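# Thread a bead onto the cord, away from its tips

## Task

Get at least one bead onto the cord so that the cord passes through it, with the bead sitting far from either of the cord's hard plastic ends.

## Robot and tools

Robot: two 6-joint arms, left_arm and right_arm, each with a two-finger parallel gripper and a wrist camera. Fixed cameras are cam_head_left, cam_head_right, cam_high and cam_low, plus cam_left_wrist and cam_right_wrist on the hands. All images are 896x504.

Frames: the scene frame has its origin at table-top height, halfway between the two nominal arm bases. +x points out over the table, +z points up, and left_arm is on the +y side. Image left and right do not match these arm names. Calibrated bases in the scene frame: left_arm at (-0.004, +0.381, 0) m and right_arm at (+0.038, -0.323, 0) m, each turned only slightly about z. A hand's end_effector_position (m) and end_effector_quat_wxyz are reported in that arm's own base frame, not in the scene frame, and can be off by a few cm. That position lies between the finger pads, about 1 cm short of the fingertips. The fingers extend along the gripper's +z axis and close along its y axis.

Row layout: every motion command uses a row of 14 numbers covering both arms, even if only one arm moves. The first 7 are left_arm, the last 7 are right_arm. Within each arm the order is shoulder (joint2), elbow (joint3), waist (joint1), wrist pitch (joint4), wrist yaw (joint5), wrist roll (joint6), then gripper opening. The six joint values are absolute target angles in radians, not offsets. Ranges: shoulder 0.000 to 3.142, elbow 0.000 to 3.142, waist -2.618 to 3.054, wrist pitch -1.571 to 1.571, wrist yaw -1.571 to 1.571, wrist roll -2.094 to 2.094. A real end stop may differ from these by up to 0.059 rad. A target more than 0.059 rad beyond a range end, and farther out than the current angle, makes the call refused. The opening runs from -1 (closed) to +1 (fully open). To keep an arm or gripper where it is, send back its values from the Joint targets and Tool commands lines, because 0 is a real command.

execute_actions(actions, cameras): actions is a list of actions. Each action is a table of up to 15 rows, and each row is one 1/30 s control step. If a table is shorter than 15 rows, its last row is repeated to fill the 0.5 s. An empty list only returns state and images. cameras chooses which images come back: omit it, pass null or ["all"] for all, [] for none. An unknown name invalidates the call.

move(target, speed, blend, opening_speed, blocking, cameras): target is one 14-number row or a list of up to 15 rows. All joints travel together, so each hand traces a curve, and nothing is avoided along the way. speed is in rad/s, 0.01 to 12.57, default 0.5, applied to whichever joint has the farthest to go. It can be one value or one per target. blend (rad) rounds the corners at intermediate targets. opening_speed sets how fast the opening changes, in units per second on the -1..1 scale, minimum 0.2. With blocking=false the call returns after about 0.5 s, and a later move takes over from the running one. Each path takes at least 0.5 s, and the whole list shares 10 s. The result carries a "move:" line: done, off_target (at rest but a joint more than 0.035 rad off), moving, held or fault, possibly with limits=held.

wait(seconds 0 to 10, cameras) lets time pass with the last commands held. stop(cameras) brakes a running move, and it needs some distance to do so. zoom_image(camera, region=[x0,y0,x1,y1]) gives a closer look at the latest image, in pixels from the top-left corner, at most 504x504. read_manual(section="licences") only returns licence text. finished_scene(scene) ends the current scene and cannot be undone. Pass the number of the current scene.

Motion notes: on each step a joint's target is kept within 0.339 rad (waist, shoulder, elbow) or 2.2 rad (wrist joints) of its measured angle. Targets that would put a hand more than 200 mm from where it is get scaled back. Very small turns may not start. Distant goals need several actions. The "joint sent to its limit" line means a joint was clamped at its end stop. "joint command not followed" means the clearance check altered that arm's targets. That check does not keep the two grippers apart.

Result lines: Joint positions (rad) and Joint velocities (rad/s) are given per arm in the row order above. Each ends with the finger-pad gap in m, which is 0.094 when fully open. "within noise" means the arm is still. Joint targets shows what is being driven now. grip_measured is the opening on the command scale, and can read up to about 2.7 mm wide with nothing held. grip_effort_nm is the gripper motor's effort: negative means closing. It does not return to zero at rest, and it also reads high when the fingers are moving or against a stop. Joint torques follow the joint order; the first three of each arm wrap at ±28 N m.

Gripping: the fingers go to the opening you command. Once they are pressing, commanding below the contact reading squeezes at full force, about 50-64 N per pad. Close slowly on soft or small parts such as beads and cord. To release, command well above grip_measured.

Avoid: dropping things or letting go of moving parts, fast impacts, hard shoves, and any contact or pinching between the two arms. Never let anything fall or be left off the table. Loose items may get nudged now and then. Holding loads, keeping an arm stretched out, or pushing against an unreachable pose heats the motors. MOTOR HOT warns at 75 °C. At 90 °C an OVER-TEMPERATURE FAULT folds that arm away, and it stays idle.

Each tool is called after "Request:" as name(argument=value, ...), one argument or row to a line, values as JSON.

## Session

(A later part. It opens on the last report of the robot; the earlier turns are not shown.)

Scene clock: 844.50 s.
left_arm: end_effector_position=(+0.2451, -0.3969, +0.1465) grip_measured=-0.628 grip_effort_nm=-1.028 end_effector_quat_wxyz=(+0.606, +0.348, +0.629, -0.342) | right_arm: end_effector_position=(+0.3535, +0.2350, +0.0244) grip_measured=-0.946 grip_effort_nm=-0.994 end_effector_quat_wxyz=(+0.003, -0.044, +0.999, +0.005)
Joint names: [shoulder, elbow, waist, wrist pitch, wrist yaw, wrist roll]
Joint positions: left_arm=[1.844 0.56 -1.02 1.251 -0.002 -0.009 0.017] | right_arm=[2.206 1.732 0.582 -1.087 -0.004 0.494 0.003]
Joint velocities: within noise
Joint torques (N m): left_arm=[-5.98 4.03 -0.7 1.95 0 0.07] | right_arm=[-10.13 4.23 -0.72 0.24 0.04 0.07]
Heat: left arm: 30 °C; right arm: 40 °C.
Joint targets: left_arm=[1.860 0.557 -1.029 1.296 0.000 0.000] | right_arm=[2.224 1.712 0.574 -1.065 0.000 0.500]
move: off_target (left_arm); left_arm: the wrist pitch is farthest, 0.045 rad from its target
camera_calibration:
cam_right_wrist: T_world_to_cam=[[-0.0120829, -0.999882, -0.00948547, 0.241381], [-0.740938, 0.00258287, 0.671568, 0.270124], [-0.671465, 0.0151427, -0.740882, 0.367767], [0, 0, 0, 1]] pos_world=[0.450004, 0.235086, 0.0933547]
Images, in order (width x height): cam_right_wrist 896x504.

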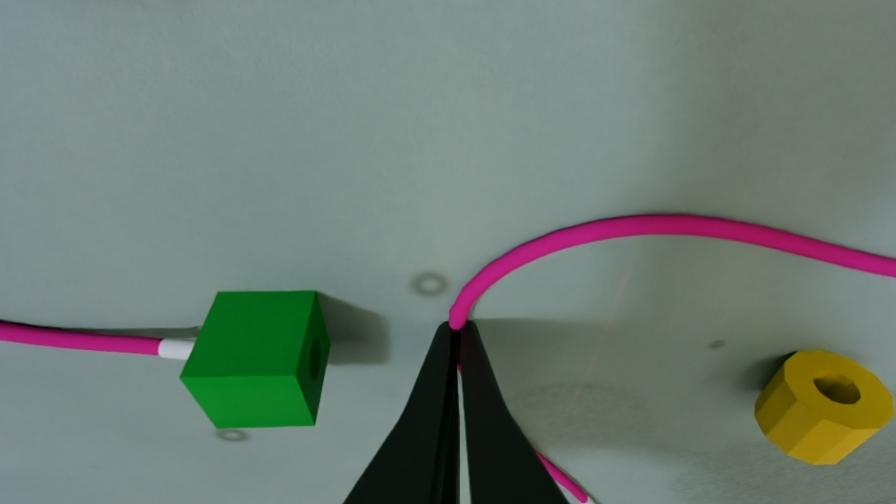

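Request:
move(
  target=[
    [1.86,0.557,-1.029,1.296,0,0,-0.75,1.73,1.45,0.60,-1.2,0,0.45,-1.0],
    [1.86,0.557,-1.029,1.296,0,0,-0.75,1.25,1.0,0.63,-0.35,0,0.25,-1.0],
    [1.86,0.557,-1.029,1.296,0,0,-0.75,0.932,0.835,0.72,0.095,0,0.0,-1.0],
  ],
  speed=[0.35,0.5,0.5],
  blend=[0.05,0.1,0],
  cameras=["cam_right_wrist","cam_left_wrist","cam_low","cam_high"],
)

Scene clock: 906.03 s.
left_arm: end_effector_position=(+0.2451, -0.3969, +0.1465) grip_measured=-0.628 grip_effort_nm=-1.028 end_effector_quat_wxyz=(+0.606, +0.348, +0.629, -0.342) | right_arm: end_effector_position=(+0.2740, +0.2388, +0.3613) grip_measured=-0.950 grip_effort_nm=-1.053 end_effector_quat_wxyz=(+0.649, -0.250, +0.676, +0.246)
Joint names: [shoulder, elbow, waist, wrist pitch, wrist yaw, wrist roll]
Joint positions: left_arm=[1.844 0.56 -1.02 1.251 -0.002 -0.009 0.017] | right_arm=[0.946 0.857 0.712 0.052 -0.004 0.008 0.002]
Joint velocities: within noise
Joint torques (N m): left_arm=[-6 4.04 -0.69 1.95 0 0.07] | right_arm=[-3.02 5.75 0.69 2.17 0.02 -0.05]
Heat: left arm: 32 °C; right arm: 39 °C.
Joint targets: left_arm=[1.860 0.557 -1.029 1.296 0.000 0.000] | right_arm=[0.932 0.835 0.720 0.095 0.000 0.000]
move: off_target (left_arm, right_arm); left_arm: the wrist pitch is farthest, 0.045 rad from its target; right_arm: the wrist pitch is farthest, 0.043 rad from its target
camera_calibration:
cam_left_wrist: T_world_to_cam=[[-0.848294, -0.515646, -0.12044, 0.0253289], [-0.290493, 0.643338, -0.708329, 0.45621], [0.442731, -0.565885, -0.695532, -0.118098], [0, 0, 0, 1]] pos_world=[0.206298, -0.347266, 0.244057]
cam_right_wrist: T_world_to_cam=[[0.649689, -0.752333, -0.10908, 0.043039], [-0.583084, -0.401097, -0.706495, 0.535948], [0.487768, 0.522605, -0.699262, 0.110113], [0, 0, 0, 1]] pos_world=[0.230831, 0.189801, 0.460337]
Images, in order (width x height): cam_high 896x504, cam_low 896x504, cam_left_wrist 896x504, cam_right_wrist 896x504.

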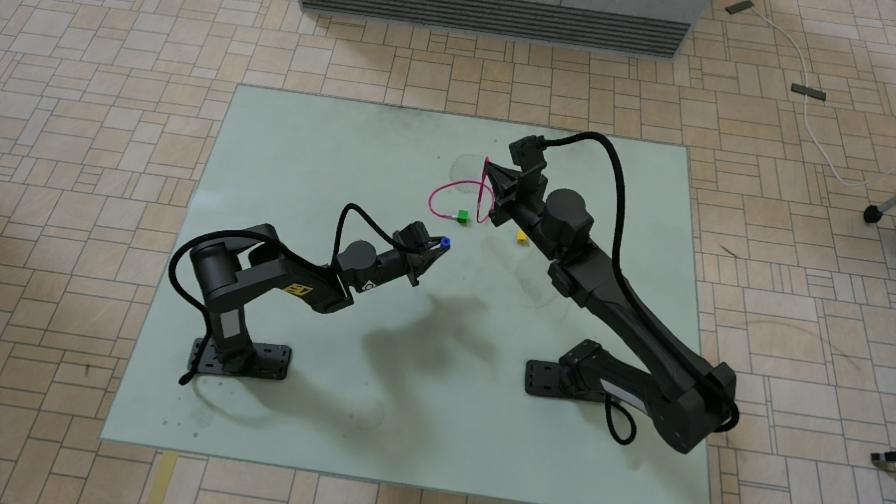

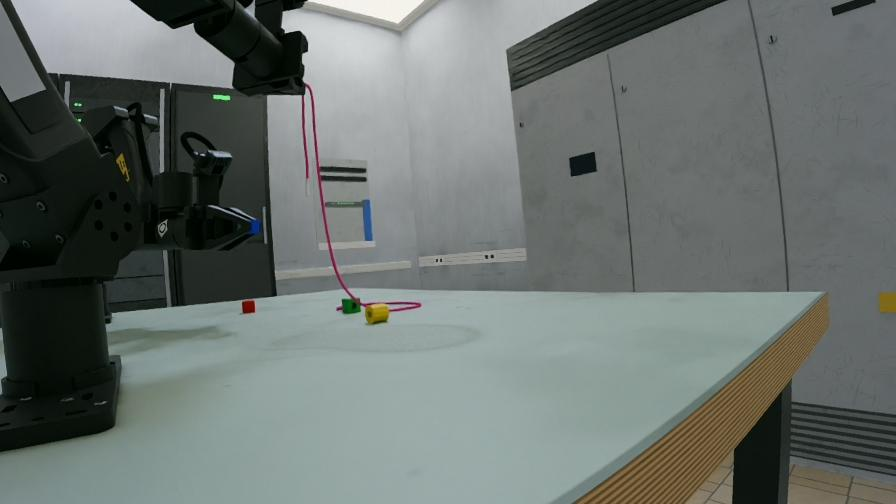

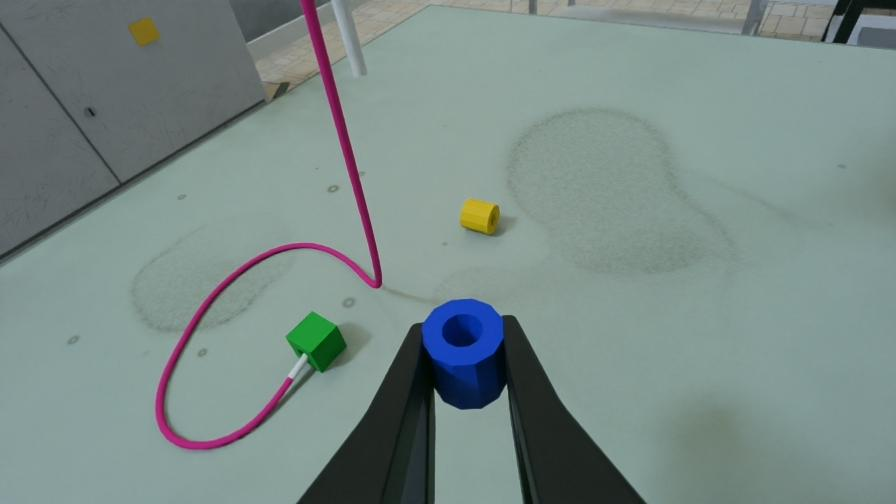

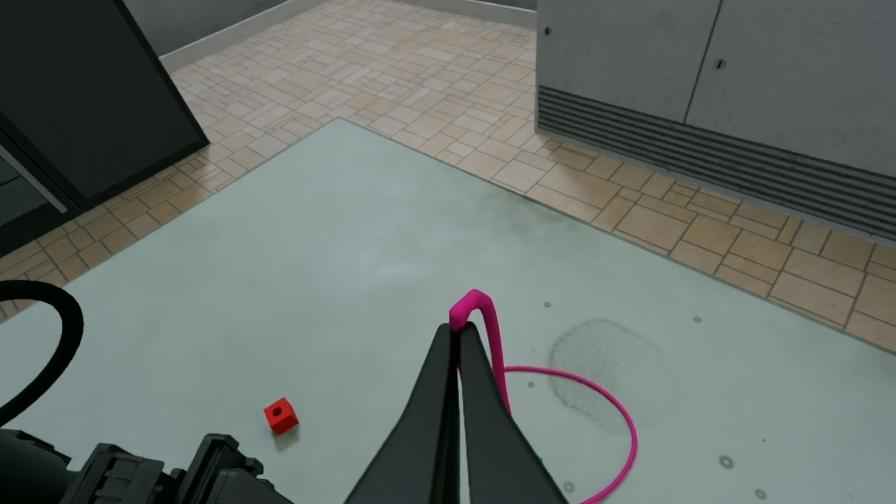

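Request:
zoom_image(
  camera="cam_low",
  region=[230, 70, 390, 250],
)

Scaled by 2.800 from the camera's 896x504 image, which has a finer 1280x720 frame.

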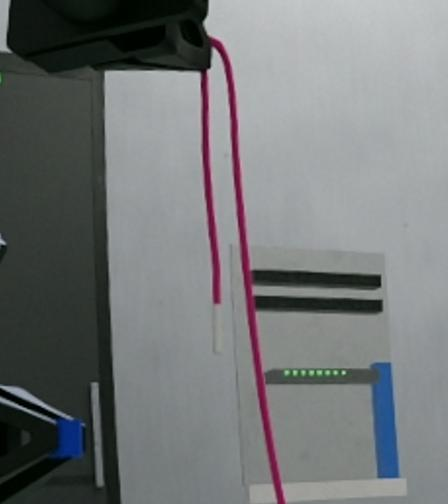

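Request:
move(
  target=[1.86,0.557,-1.029,1.296,0,0,-0.75,0.932,0.835,0.9675,0.095,0,0.0,-1.0],
  speed=0.2,
  cameras=["cam_right_wrist","cam_left_wrist","cam_low","cam_high"],
)

Request:
zoom_image(
  camera="cam_low",
  region=[210, 150, 310, 250],
)

Request:
zoom_image(
  camera="cam_left_wrist",
  region=[360, 120, 560, 380],
)

Scene clock: 920.87 s.
left_arm: end_effector_position=(+0.2451, -0.3969, +0.1465) grip_measured=-0.628 grip_effort_nm=-1.028 end_effector_quat_wxyz=(+0.606, +0.348, +0.629, -0.342) | right_arm: end_effector_position=(+0.2069, +0.2988, +0.3616) grip_measured=-0.950 grip_effort_nm=-1.057 end_effector_quat_wxyz=(+0.614, -0.331, +0.639, +0.324)
Joint names: [shoulder, elbow, waist, wrist pitch, wrist yaw, wrist roll]
Joint positions: left_arm=[1.844 0.56 -1.02 1.251 -0.002 -0.009 0.017] | right_arm=[0.946 0.857 0.96 0.054 -0.004 0.007 0.002]
Joint velocities: within noise
Joint torques (N m): left_arm=[-6.01 4.04 -0.68 1.95 0 0.07] | right_arm=[-2.97 5.76 0.59 2.19 0.02 -0.07]
Heat: left arm: 32 °C; right arm: 35 °C.
Joint targets: left_arm=[1.860 0.557 -1.029 1.296 0.000 0.000] | right_arm=[0.932 0.835 0.967 0.095 0.000 0.000]
move: off_target (left_arm, right_arm); left_arm: the wrist pitch is farthest, 0.045 rad from its target; right_arm: the wrist pitch is farthest, 0.041 rad from its target
camera_calibration:
cam_left_wrist: T_world_to_cam=[[-0.848294, -0.515646, -0.12044, 0.0253289], [-0.290493, 0.643338, -0.708329, 0.45621], [0.442731, -0.565885, -0.695532, -0.118098], [0, 0, 0, 1]] pos_world=[0.206298, -0.347266, 0.244057]
cam_right_wrist: T_world_to_cam=[[0.814699, -0.569741, -0.107984, 0.0426132], [-0.465625, -0.531741, -0.707421, 0.536228], [0.345627, 0.626615, -0.698495, 0.109655], [0, 0, 0, 1]] pos_world=[0.177065, 0.240701, 0.460534]
Images, in order (width x height): cam_high 896x504, cam_low 896x504, cam_left_wrist 896x504, cam_right_wrist 896x504.

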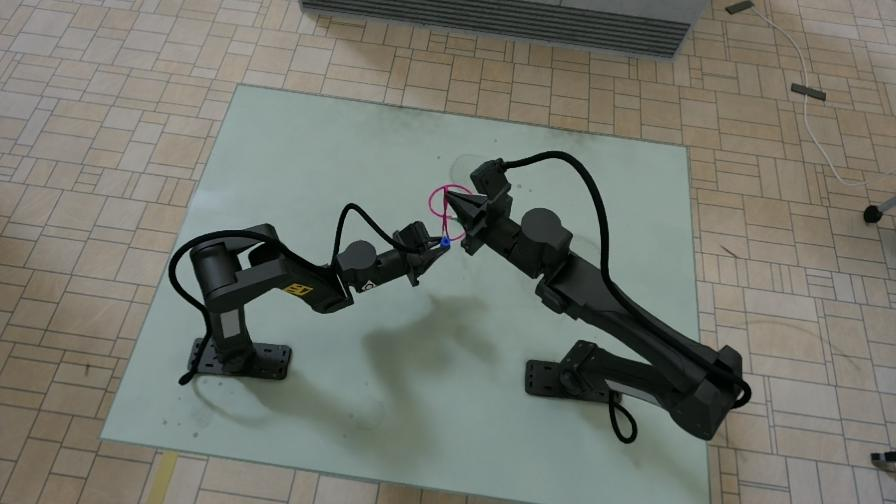

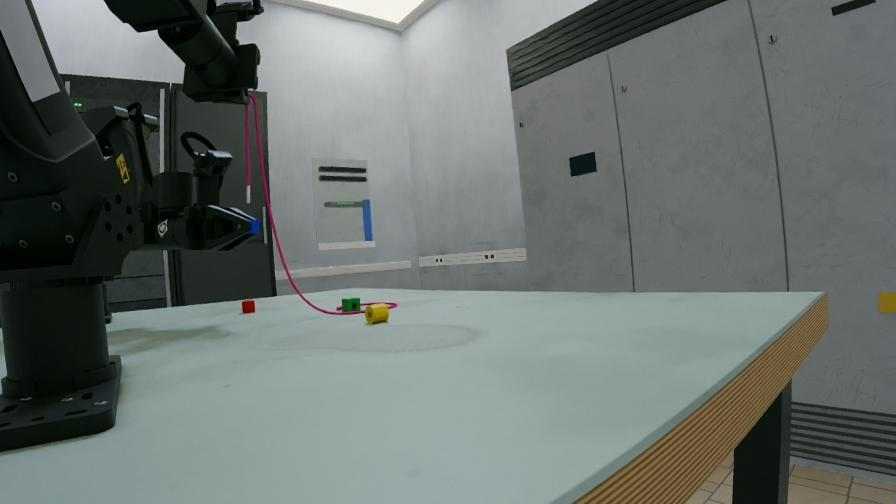

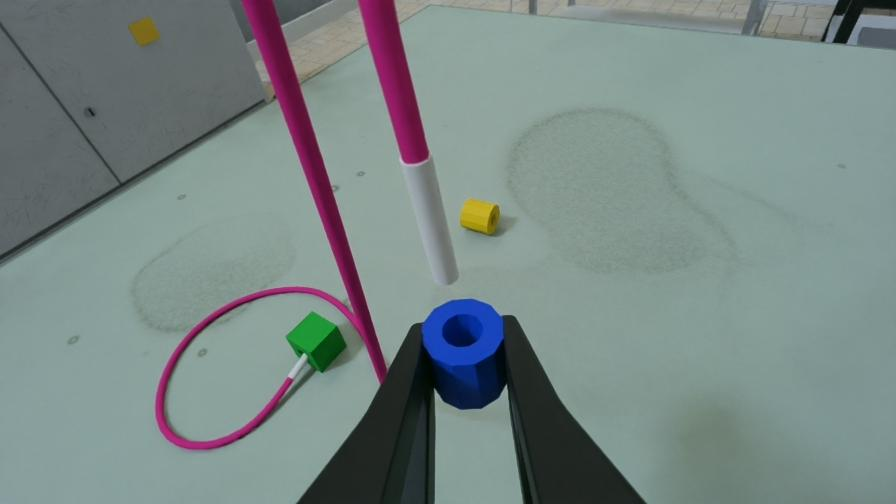

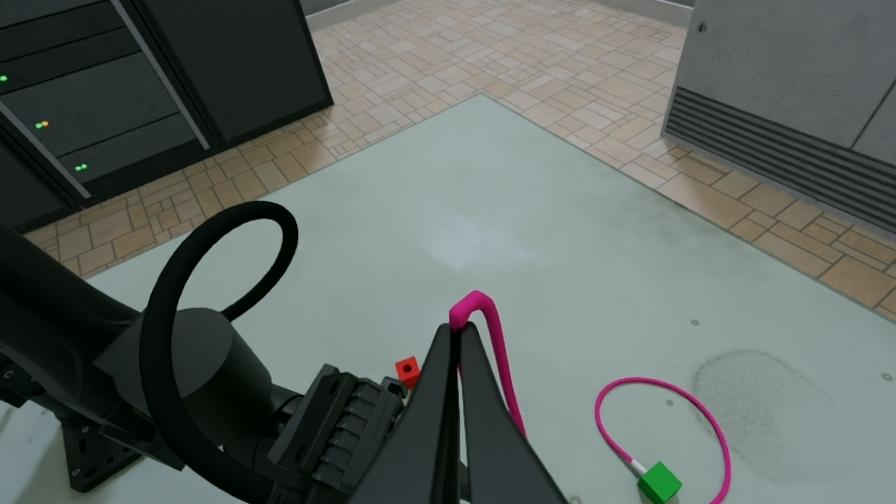

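Scaled by 5.040 from the camera's 896x504 image, which has a finer 1280x720 frame.

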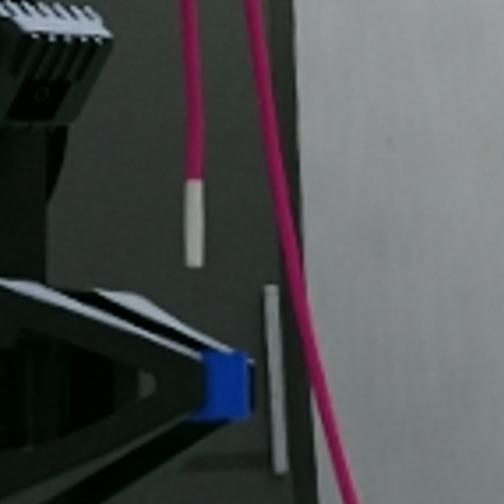

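Scaled by 1.938 from the camera's 896x504 image, which has a finer 1280x720 frame.

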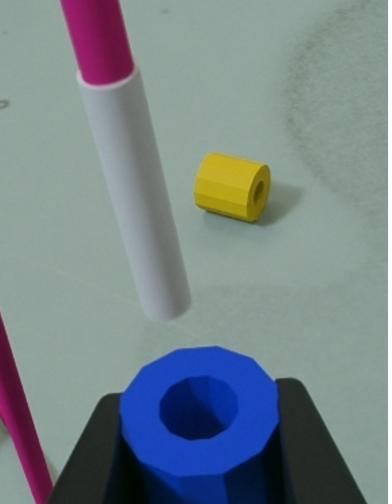

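Request:
zoom_image(
  camera="cam_high",
  region=[420, 210, 470, 260],
)

Request:
zoom_image(
  camera="cam_head_right",
  region=[400, 190, 480, 260],
)

Request:
zoom_image(
  camera="cam_head_left",
  region=[390, 190, 470, 260],
)

Request:
zoom_image(
  camera="cam_low",
  region=[225, 180, 275, 250],
)

Scaled by 10.080 from the camera's 896x504 image, which has a finer 1280x720 frame.

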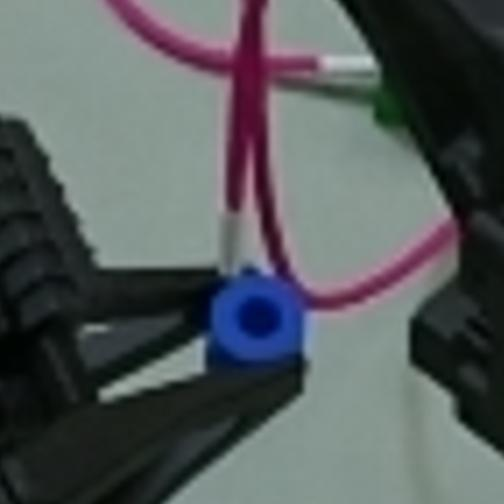

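This scene's latest camera images include none from cam_head_right. They are from: cam_high, cam_low, cam_left_wrist, cam_right_wrist. cam_head_right's image comes with the result of a call that names it in "cameras".

This scene's latest camera images include none from cam_head_left. They are from: cam_high, cam_low, cam_left_wrist, cam_right_wrist. cam_head_left's image comes with the result of a call that names it in "cameras".

Scaled by 7.200 from the camera's 896x504 image, which has a finer 1280x720 frame.

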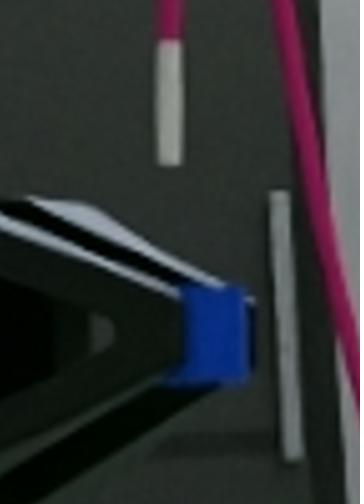

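Request:
move(
  target=[1.86,0.557,-1.029,1.296,0,0,-0.75,0.908,0.767,0.929,0.139,0,0.0,-1.0],
  speed=0.08,
  cameras=["cam_left_wrist","cam_low","cam_high"],
)

Request:
zoom_image(
  camera="cam_low",
  region=[225, 180, 275, 250],
)

Request:
zoom_image(
  camera="cam_left_wrist",
  region=[400, 220, 520, 380],
)

Request:
zoom_image(
  camera="cam_high",
  region=[420, 210, 470, 260],
)

Scene clock: 988.70 s.
left_arm: end_effector_position=(+0.2451, -0.3969, +0.1465) grip_measured=-0.628 grip_effort_nm=-1.028 end_effector_quat_wxyz=(+0.606, +0.348, +0.629, -0.342) | right_arm: end_effector_position=(+0.2127, +0.2926, +0.3420) grip_measured=-0.950 grip_effort_nm=-1.057 end_effector_quat_wxyz=(+0.613, -0.326, +0.647, +0.315)
Joint names: [shoulder, elbow, waist, wrist pitch, wrist yaw, wrist roll]
Joint positions: left_arm=[1.844 0.56 -1.02 1.251 -0.002 -0.009 0.017] | right_arm=[0.931 0.785 0.938 0.096 -0.004 0.007 0.002]
Joint velocities: within noise
Joint torques (N m): left_arm=[-6.01 4.03 -0.7 1.95 0 0.08] | right_arm=[-3.63 6.08 -0.73 2.19 0.02 -0.07]
Heat: left arm: 34 °C; right arm: 32 °C.
Joint targets: left_arm=[1.860 0.557 -1.029 1.296 0.000 0.000] | right_arm=[0.908 0.767 0.929 0.139 0.000 0.000]
move: off_target (left_arm, right_arm); left_arm: the wrist pitch is farthest, 0.045 rad from its target; right_arm: the wrist pitch is farthest, 0.043 rad from its target
camera_calibration:
cam_left_wrist: T_world_to_cam=[[-0.848294, -0.515646, -0.12044, 0.0253289], [-0.290493, 0.643338, -0.708329, 0.45621], [0.442731, -0.565885, -0.695532, -0.118098], [0, 0, 0, 1]] pos_world=[0.206298, -0.347266, 0.244057]
Images, in order (width x height): cam_high 896x504, cam_low 896x504, cam_left_wrist 896x504.

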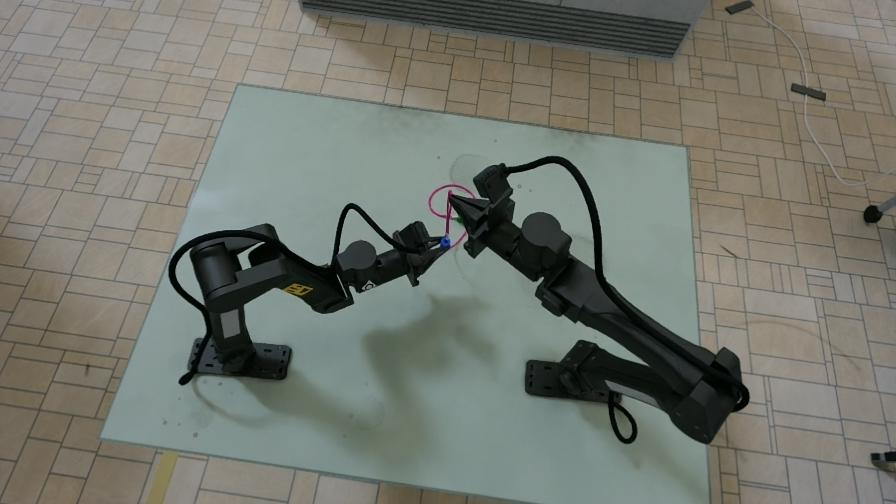

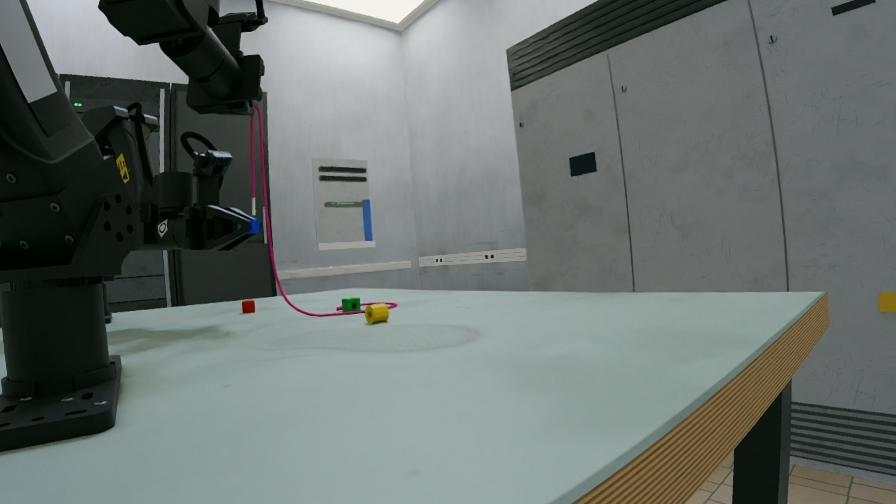

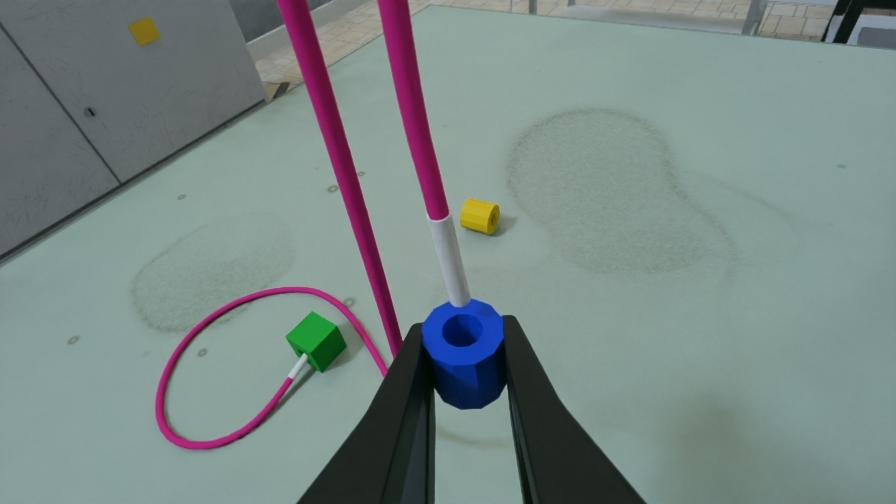

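Scaled by 7.200 from the camera's 896x504 image, which has a finer 1280x720 frame.

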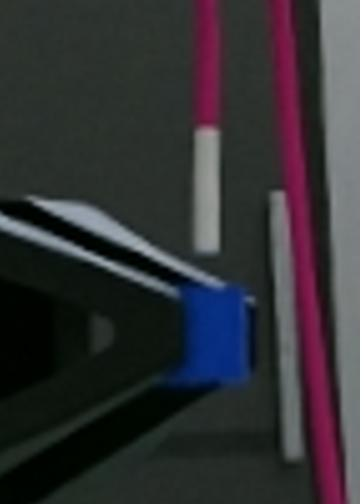

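Scaled by 3.150 from the camera's 896x504 image, which has a finer 1280x720 frame.

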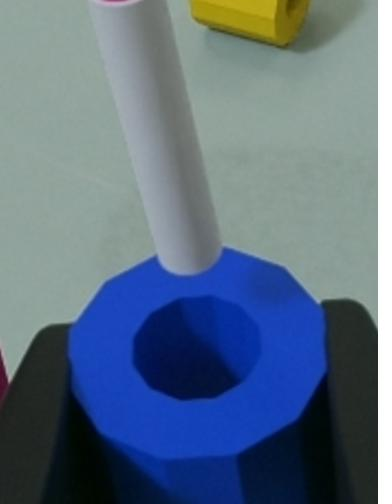

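Scaled by 10.080 from the camera's 896x504 image, which has a finer 1280x720 frame.

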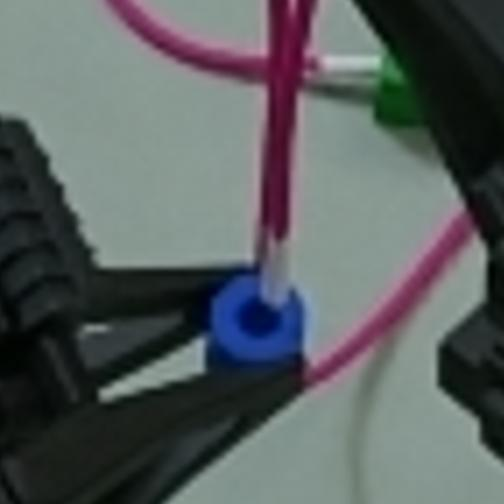

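Request:
move(
  target=[1.86,0.557,-1.029,1.296,0,0,-0.75,0.942,0.7445,0.929,0.174,0,0.0,-1.0],
  speed=0.06,
  cameras=["cam_left_wrist","cam_low","cam_high"],
)

Request:
zoom_image(
  camera="cam_low",
  region=[225, 180, 275, 250],
)

Request:
zoom_image(
  camera="cam_left_wrist",
  region=[400, 220, 520, 380],
)

Request:
zoom_image(
  camera="cam_high",
  region=[420, 210, 470, 260],
)

Scene clock: 1032.13 s.
left_arm: end_effector_position=(+0.2451, -0.3969, +0.1465) grip_measured=-0.628 grip_effort_nm=-1.028 end_effector_quat_wxyz=(+0.606, +0.348, +0.629, -0.342) | right_arm: end_effector_position=(+0.2143, +0.2948, +0.3359) grip_measured=-0.950 grip_effort_nm=-1.057 end_effector_quat_wxyz=(+0.614, -0.326, +0.646, +0.315)
Joint names: [shoulder, elbow, waist, wrist pitch, wrist yaw, wrist roll]
Joint positions: left_arm=[1.844 0.56 -1.02 1.251 -0.002 -0.009 0.017] | right_arm=[0.941 0.762 0.938 0.131 -0.004 0.007 0.002]
Joint velocities: within noise
Joint torques (N m): left_arm=[-6.01 4.04 -0.68 1.94 0 0.07] | right_arm=[-1.78 6.09 -0.69 2.21 0.02 -0.08]
Heat: left arm: 35 °C; right arm: 33 °C.
Joint targets: left_arm=[1.860 0.557 -1.029 1.296 0.000 0.000] | right_arm=[0.942 0.744 0.929 0.174 0.000 0.000]
move: off_target (left_arm, right_arm); left_arm: the wrist pitch is farthest, 0.045 rad from its target; right_arm: the wrist pitch is farthest, 0.043 rad from its target
camera_calibration:
cam_left_wrist: T_world_to_cam=[[-0.848294, -0.515646, -0.12044, 0.0253289], [-0.290493, 0.643338, -0.708329, 0.45621], [0.442731, -0.565885, -0.695532, -0.118098], [0, 0, 0, 1]] pos_world=[0.206298, -0.347266, 0.244057]
Images, in order (width x height): cam_high 896x504, cam_low 896x504, cam_left_wrist 896x504.

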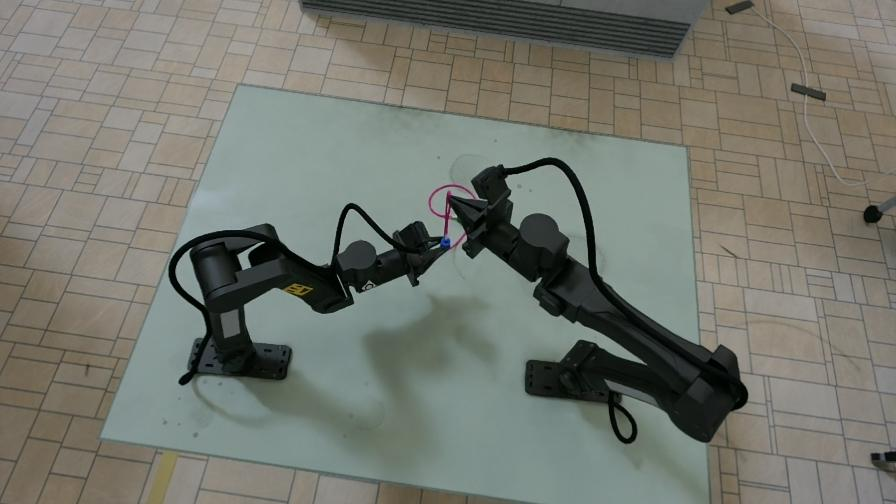

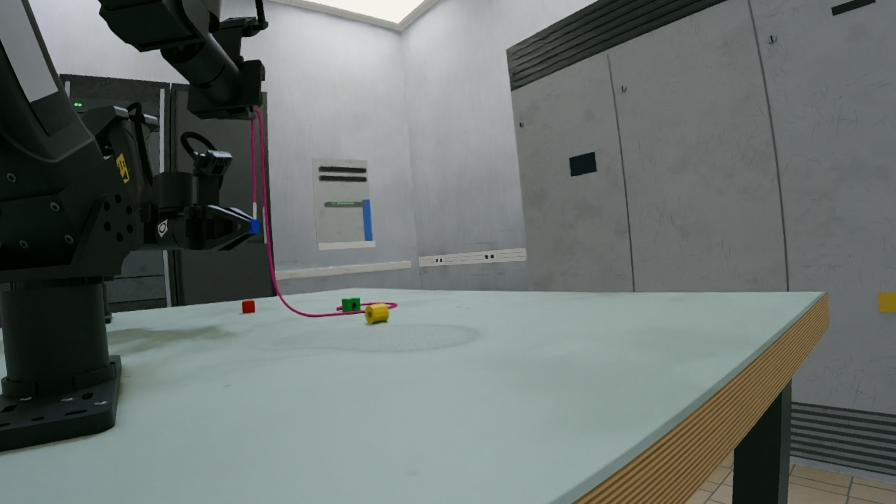

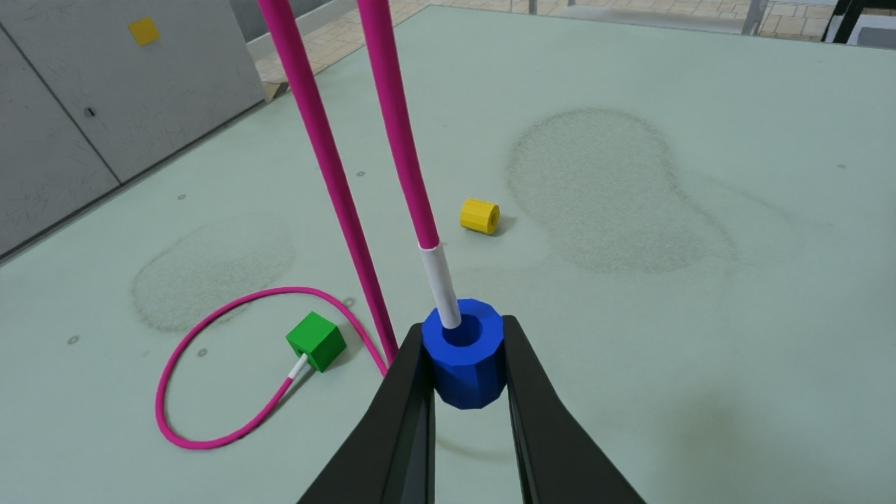

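Scaled by 7.200 from the camera's 896x504 image, which has a finer 1280x720 frame.

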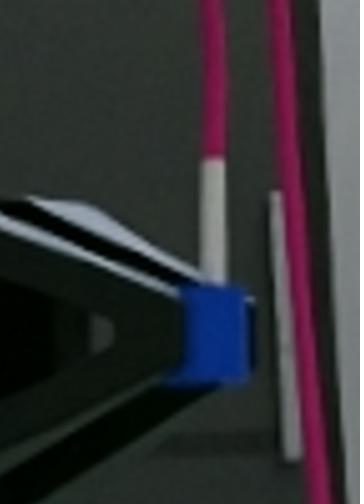

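Scaled by 3.150 from the camera's 896x504 image, which has a finer 1280x720 frame.

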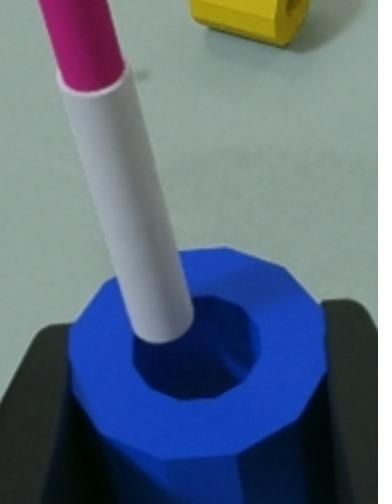

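Scaled by 10.080 from the camera's 896x504 image, which has a finer 1280x720 frame.

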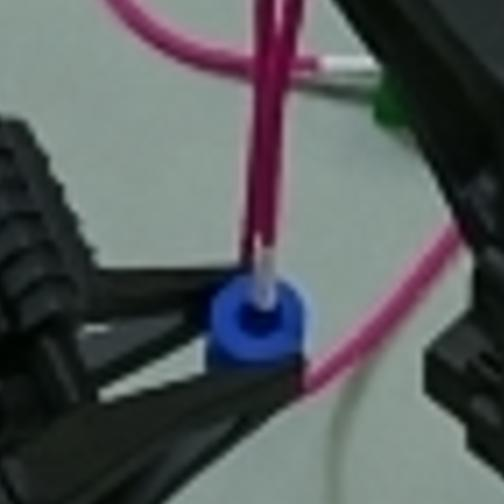

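Request:
move(
  target=[
    [1.86,0.557,-1.029,1.296,0,0,-0.75,0.918,0.7395,0.952,0.174,0,0.0,-1.0],
    [1.86,0.557,-1.029,1.296,0,0,-0.75,0.915,0.6955,0.952,0.216,0,0.0,-1.0],
  ],
  speed=0.05,
  cameras=["cam_left_wrist","cam_low","cam_high"],
)

Request:
zoom_image(
  camera="cam_low",
  region=[225, 180, 275, 250],
)

Request:
zoom_image(
  camera="cam_left_wrist",
  region=[400, 220, 520, 380],
)

Scene clock: 1067.63 s.
left_arm: end_effector_position=(+0.2451, -0.3969, +0.1465) grip_measured=-0.628 grip_effort_nm=-1.028 end_effector_quat_wxyz=(+0.606, +0.348, +0.629, -0.342) | right_arm: end_effector_position=(+0.2127, +0.2962, +0.3224) grip_measured=-0.950 grip_effort_nm=-1.053 end_effector_quat_wxyz=(+0.611, -0.328, +0.647, +0.316)
Joint names: [shoulder, elbow, waist, wrist pitch, wrist yaw, wrist roll]
Joint positions: left_arm=[1.844 0.56 -1.02 1.251 -0.002 -0.009 0.017] | right_arm=[0.939 0.714 0.943 0.173 -0.004 0.007 0.002]
Joint velocities: within noise
Joint torques (N m): left_arm=[-6.01 4.03 -0.7 1.95 0 0.08] | right_arm=[-3.82 6.08 0.77 2.21 0.03 -0.07]
Heat: left arm: 35 °C; right arm: 39 °C.
Joint targets: left_arm=[1.860 0.557 -1.029 1.296 0.000 0.000] | right_arm=[0.915 0.695 0.952 0.216 0.000 0.000]
move: off_target (left_arm, right_arm); left_arm: the wrist pitch is farthest, 0.045 rad from its target; right_arm: the wrist pitch is farthest, 0.043 rad from its target
camera_calibration:
cam_left_wrist: T_world_to_cam=[[-0.848294, -0.515646, -0.12044, 0.0253289], [-0.290493, 0.643338, -0.708329, 0.45621], [0.442731, -0.565885, -0.695532, -0.118098], [0, 0, 0, 1]] pos_world=[0.206298, -0.347266, 0.244057]
Images, in order (width x height): cam_high 896x504, cam_low 896x504, cam_left_wrist 896x504.

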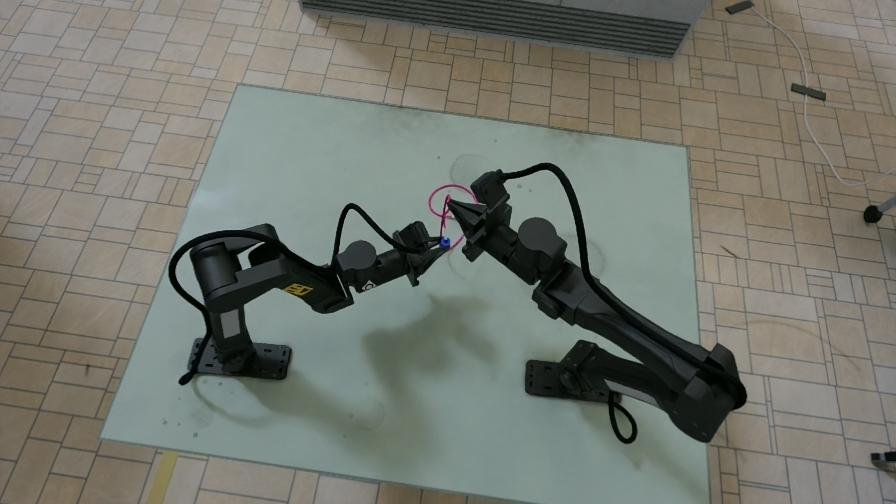

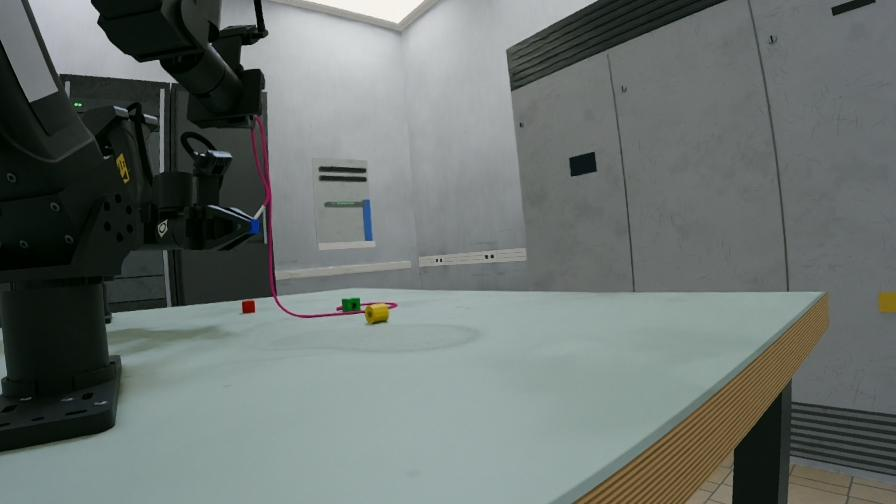

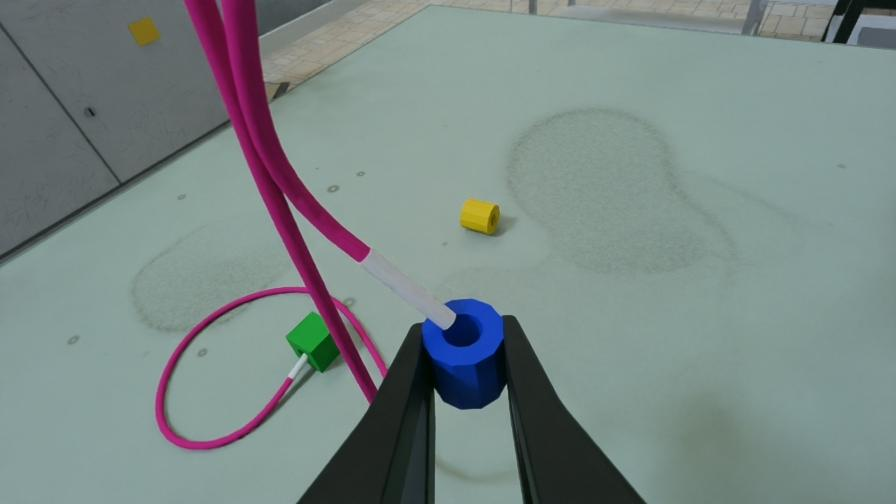

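Scaled by 7.200 from the camera's 896x504 image, which has a finer 1280x720 frame.

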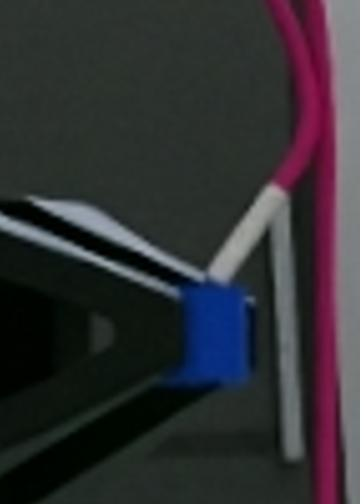

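Scaled by 3.150 from the camera's 896x504 image, which has a finer 1280x720 frame.

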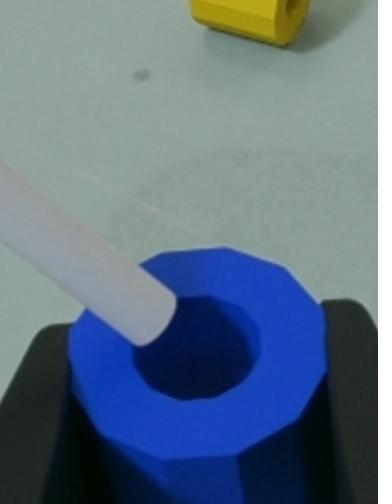

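Request:
move(
  target=[1.86,0.557,-1.029,1.296,0,0,-0.75,0.912,0.821,0.952,0.110,0,0.0,-1.0],
  speed=0.12,
  cameras=["cam_left_wrist","cam_low","cam_high"],
)

Request:
zoom_image(
  camera="cam_low",
  region=[225, 180, 275, 250],
)

Request:
zoom_image(
  camera="cam_left_wrist",
  region=[400, 220, 520, 380],
)

Request:
zoom_image(
  camera="cam_high",
  region=[420, 210, 470, 260],
)

Scene clock: 1082.70 s.
left_arm: end_effector_position=(+0.2451, -0.3969, +0.1465) grip_measured=-0.628 grip_effort_nm=-1.028 end_effector_quat_wxyz=(+0.606, +0.348, +0.629, -0.342) | right_arm: end_effector_position=(+0.2114, +0.2943, +0.3372) grip_measured=-0.950 grip_effort_nm=-1.053 end_effector_quat_wxyz=(+0.610, -0.329, +0.648, +0.316)
Joint names: [shoulder, elbow, waist, wrist pitch, wrist yaw, wrist roll]
Joint positions: left_arm=[1.844 0.56 -1.02 1.251 -0.002 -0.009 0.017] | right_arm=[0.933 0.774 0.943 0.103 -0.004 0.007 0.002]
Joint velocities: within noise
Joint torques (N m): left_arm=[-6.01 4.04 -0.69 1.95 0 0.07] | right_arm=[-3.41 11.06 0.73 1.84 0.03 -0.07]
Heat: left arm: 36 °C; right arm: 40 °C.
Joint targets: left_arm=[1.860 0.557 -1.029 1.296 0.000 0.000] | right_arm=[0.912 0.821 0.952 0.110 0.000 0.000]
move: off_target (left_arm, right_arm); left_arm: the wrist pitch is farthest, 0.045 rad from its target; right_arm: the elbow is farthest, 0.047 rad from its target
camera_calibration:
cam_left_wrist: T_world_to_cam=[[-0.848294, -0.515646, -0.12044, 0.0253289], [-0.290493, 0.643338, -0.708329, 0.45621], [0.442731, -0.565885, -0.695532, -0.118098], [0, 0, 0, 1]] pos_world=[0.206298, -0.347266, 0.244057]
Images, in order (width x height): cam_high 896x504, cam_low 896x504, cam_left_wrist 896x504.

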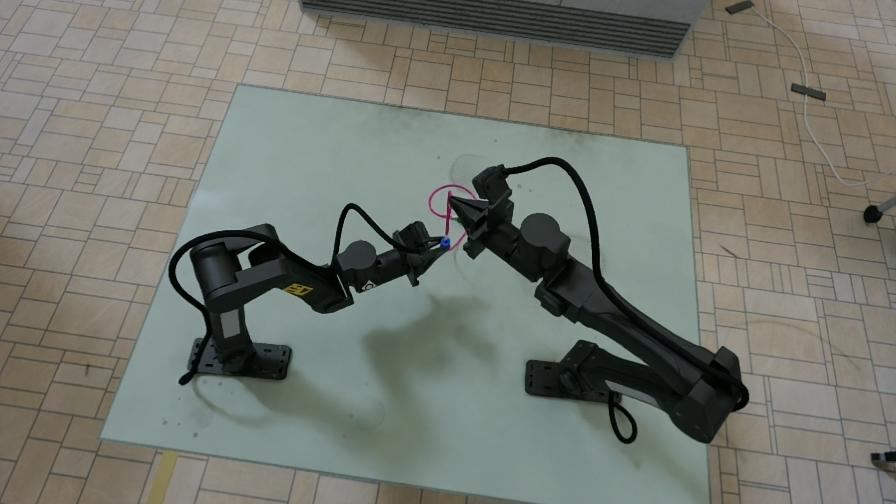

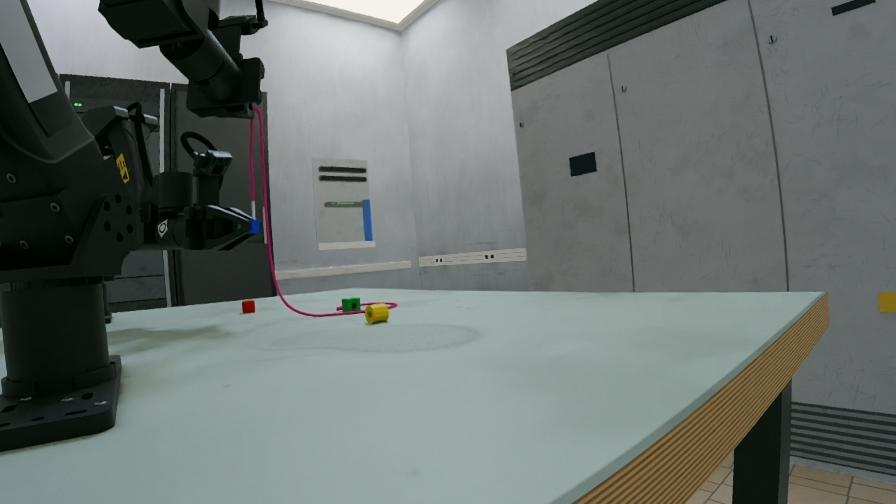

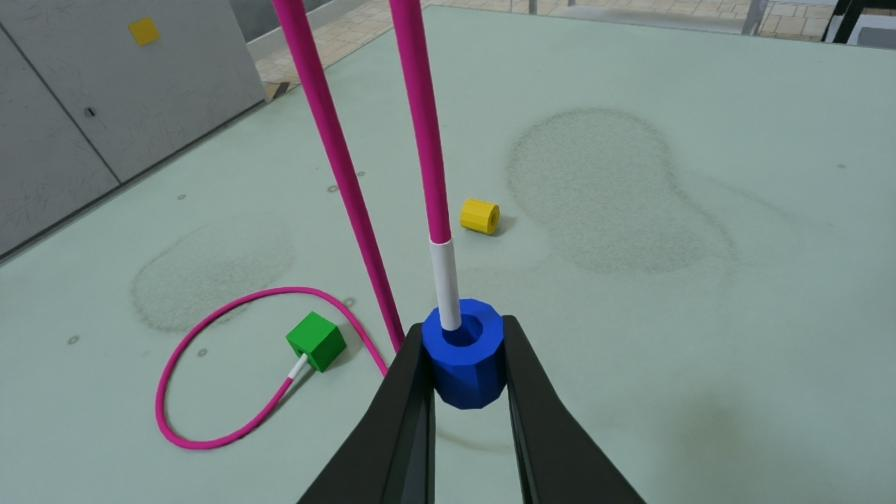

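Scaled by 7.200 from the camera's 896x504 image, which has a finer 1280x720 frame.

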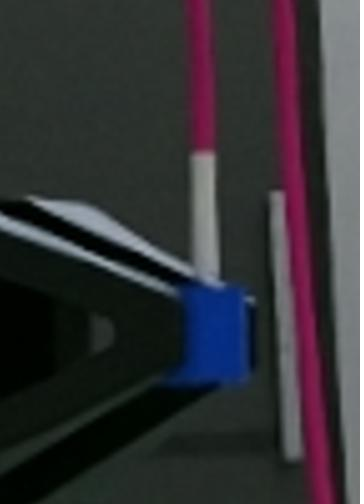

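Scaled by 3.150 from the camera's 896x504 image, which has a finer 1280x720 frame.

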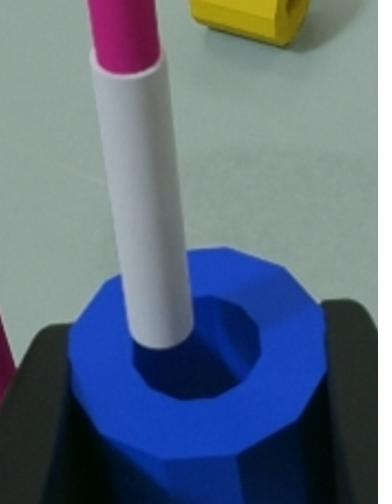

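Scaled by 10.080 from the camera's 896x504 image, which has a finer 1280x720 frame.

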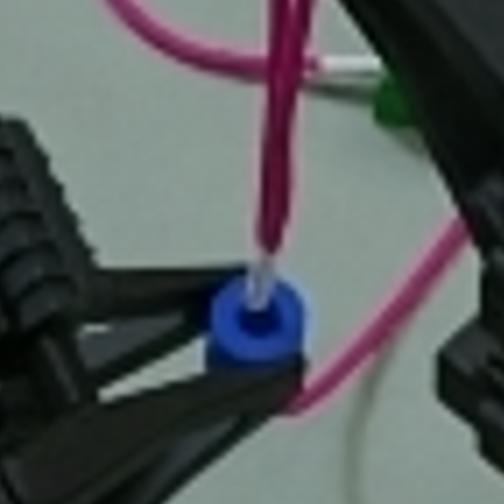

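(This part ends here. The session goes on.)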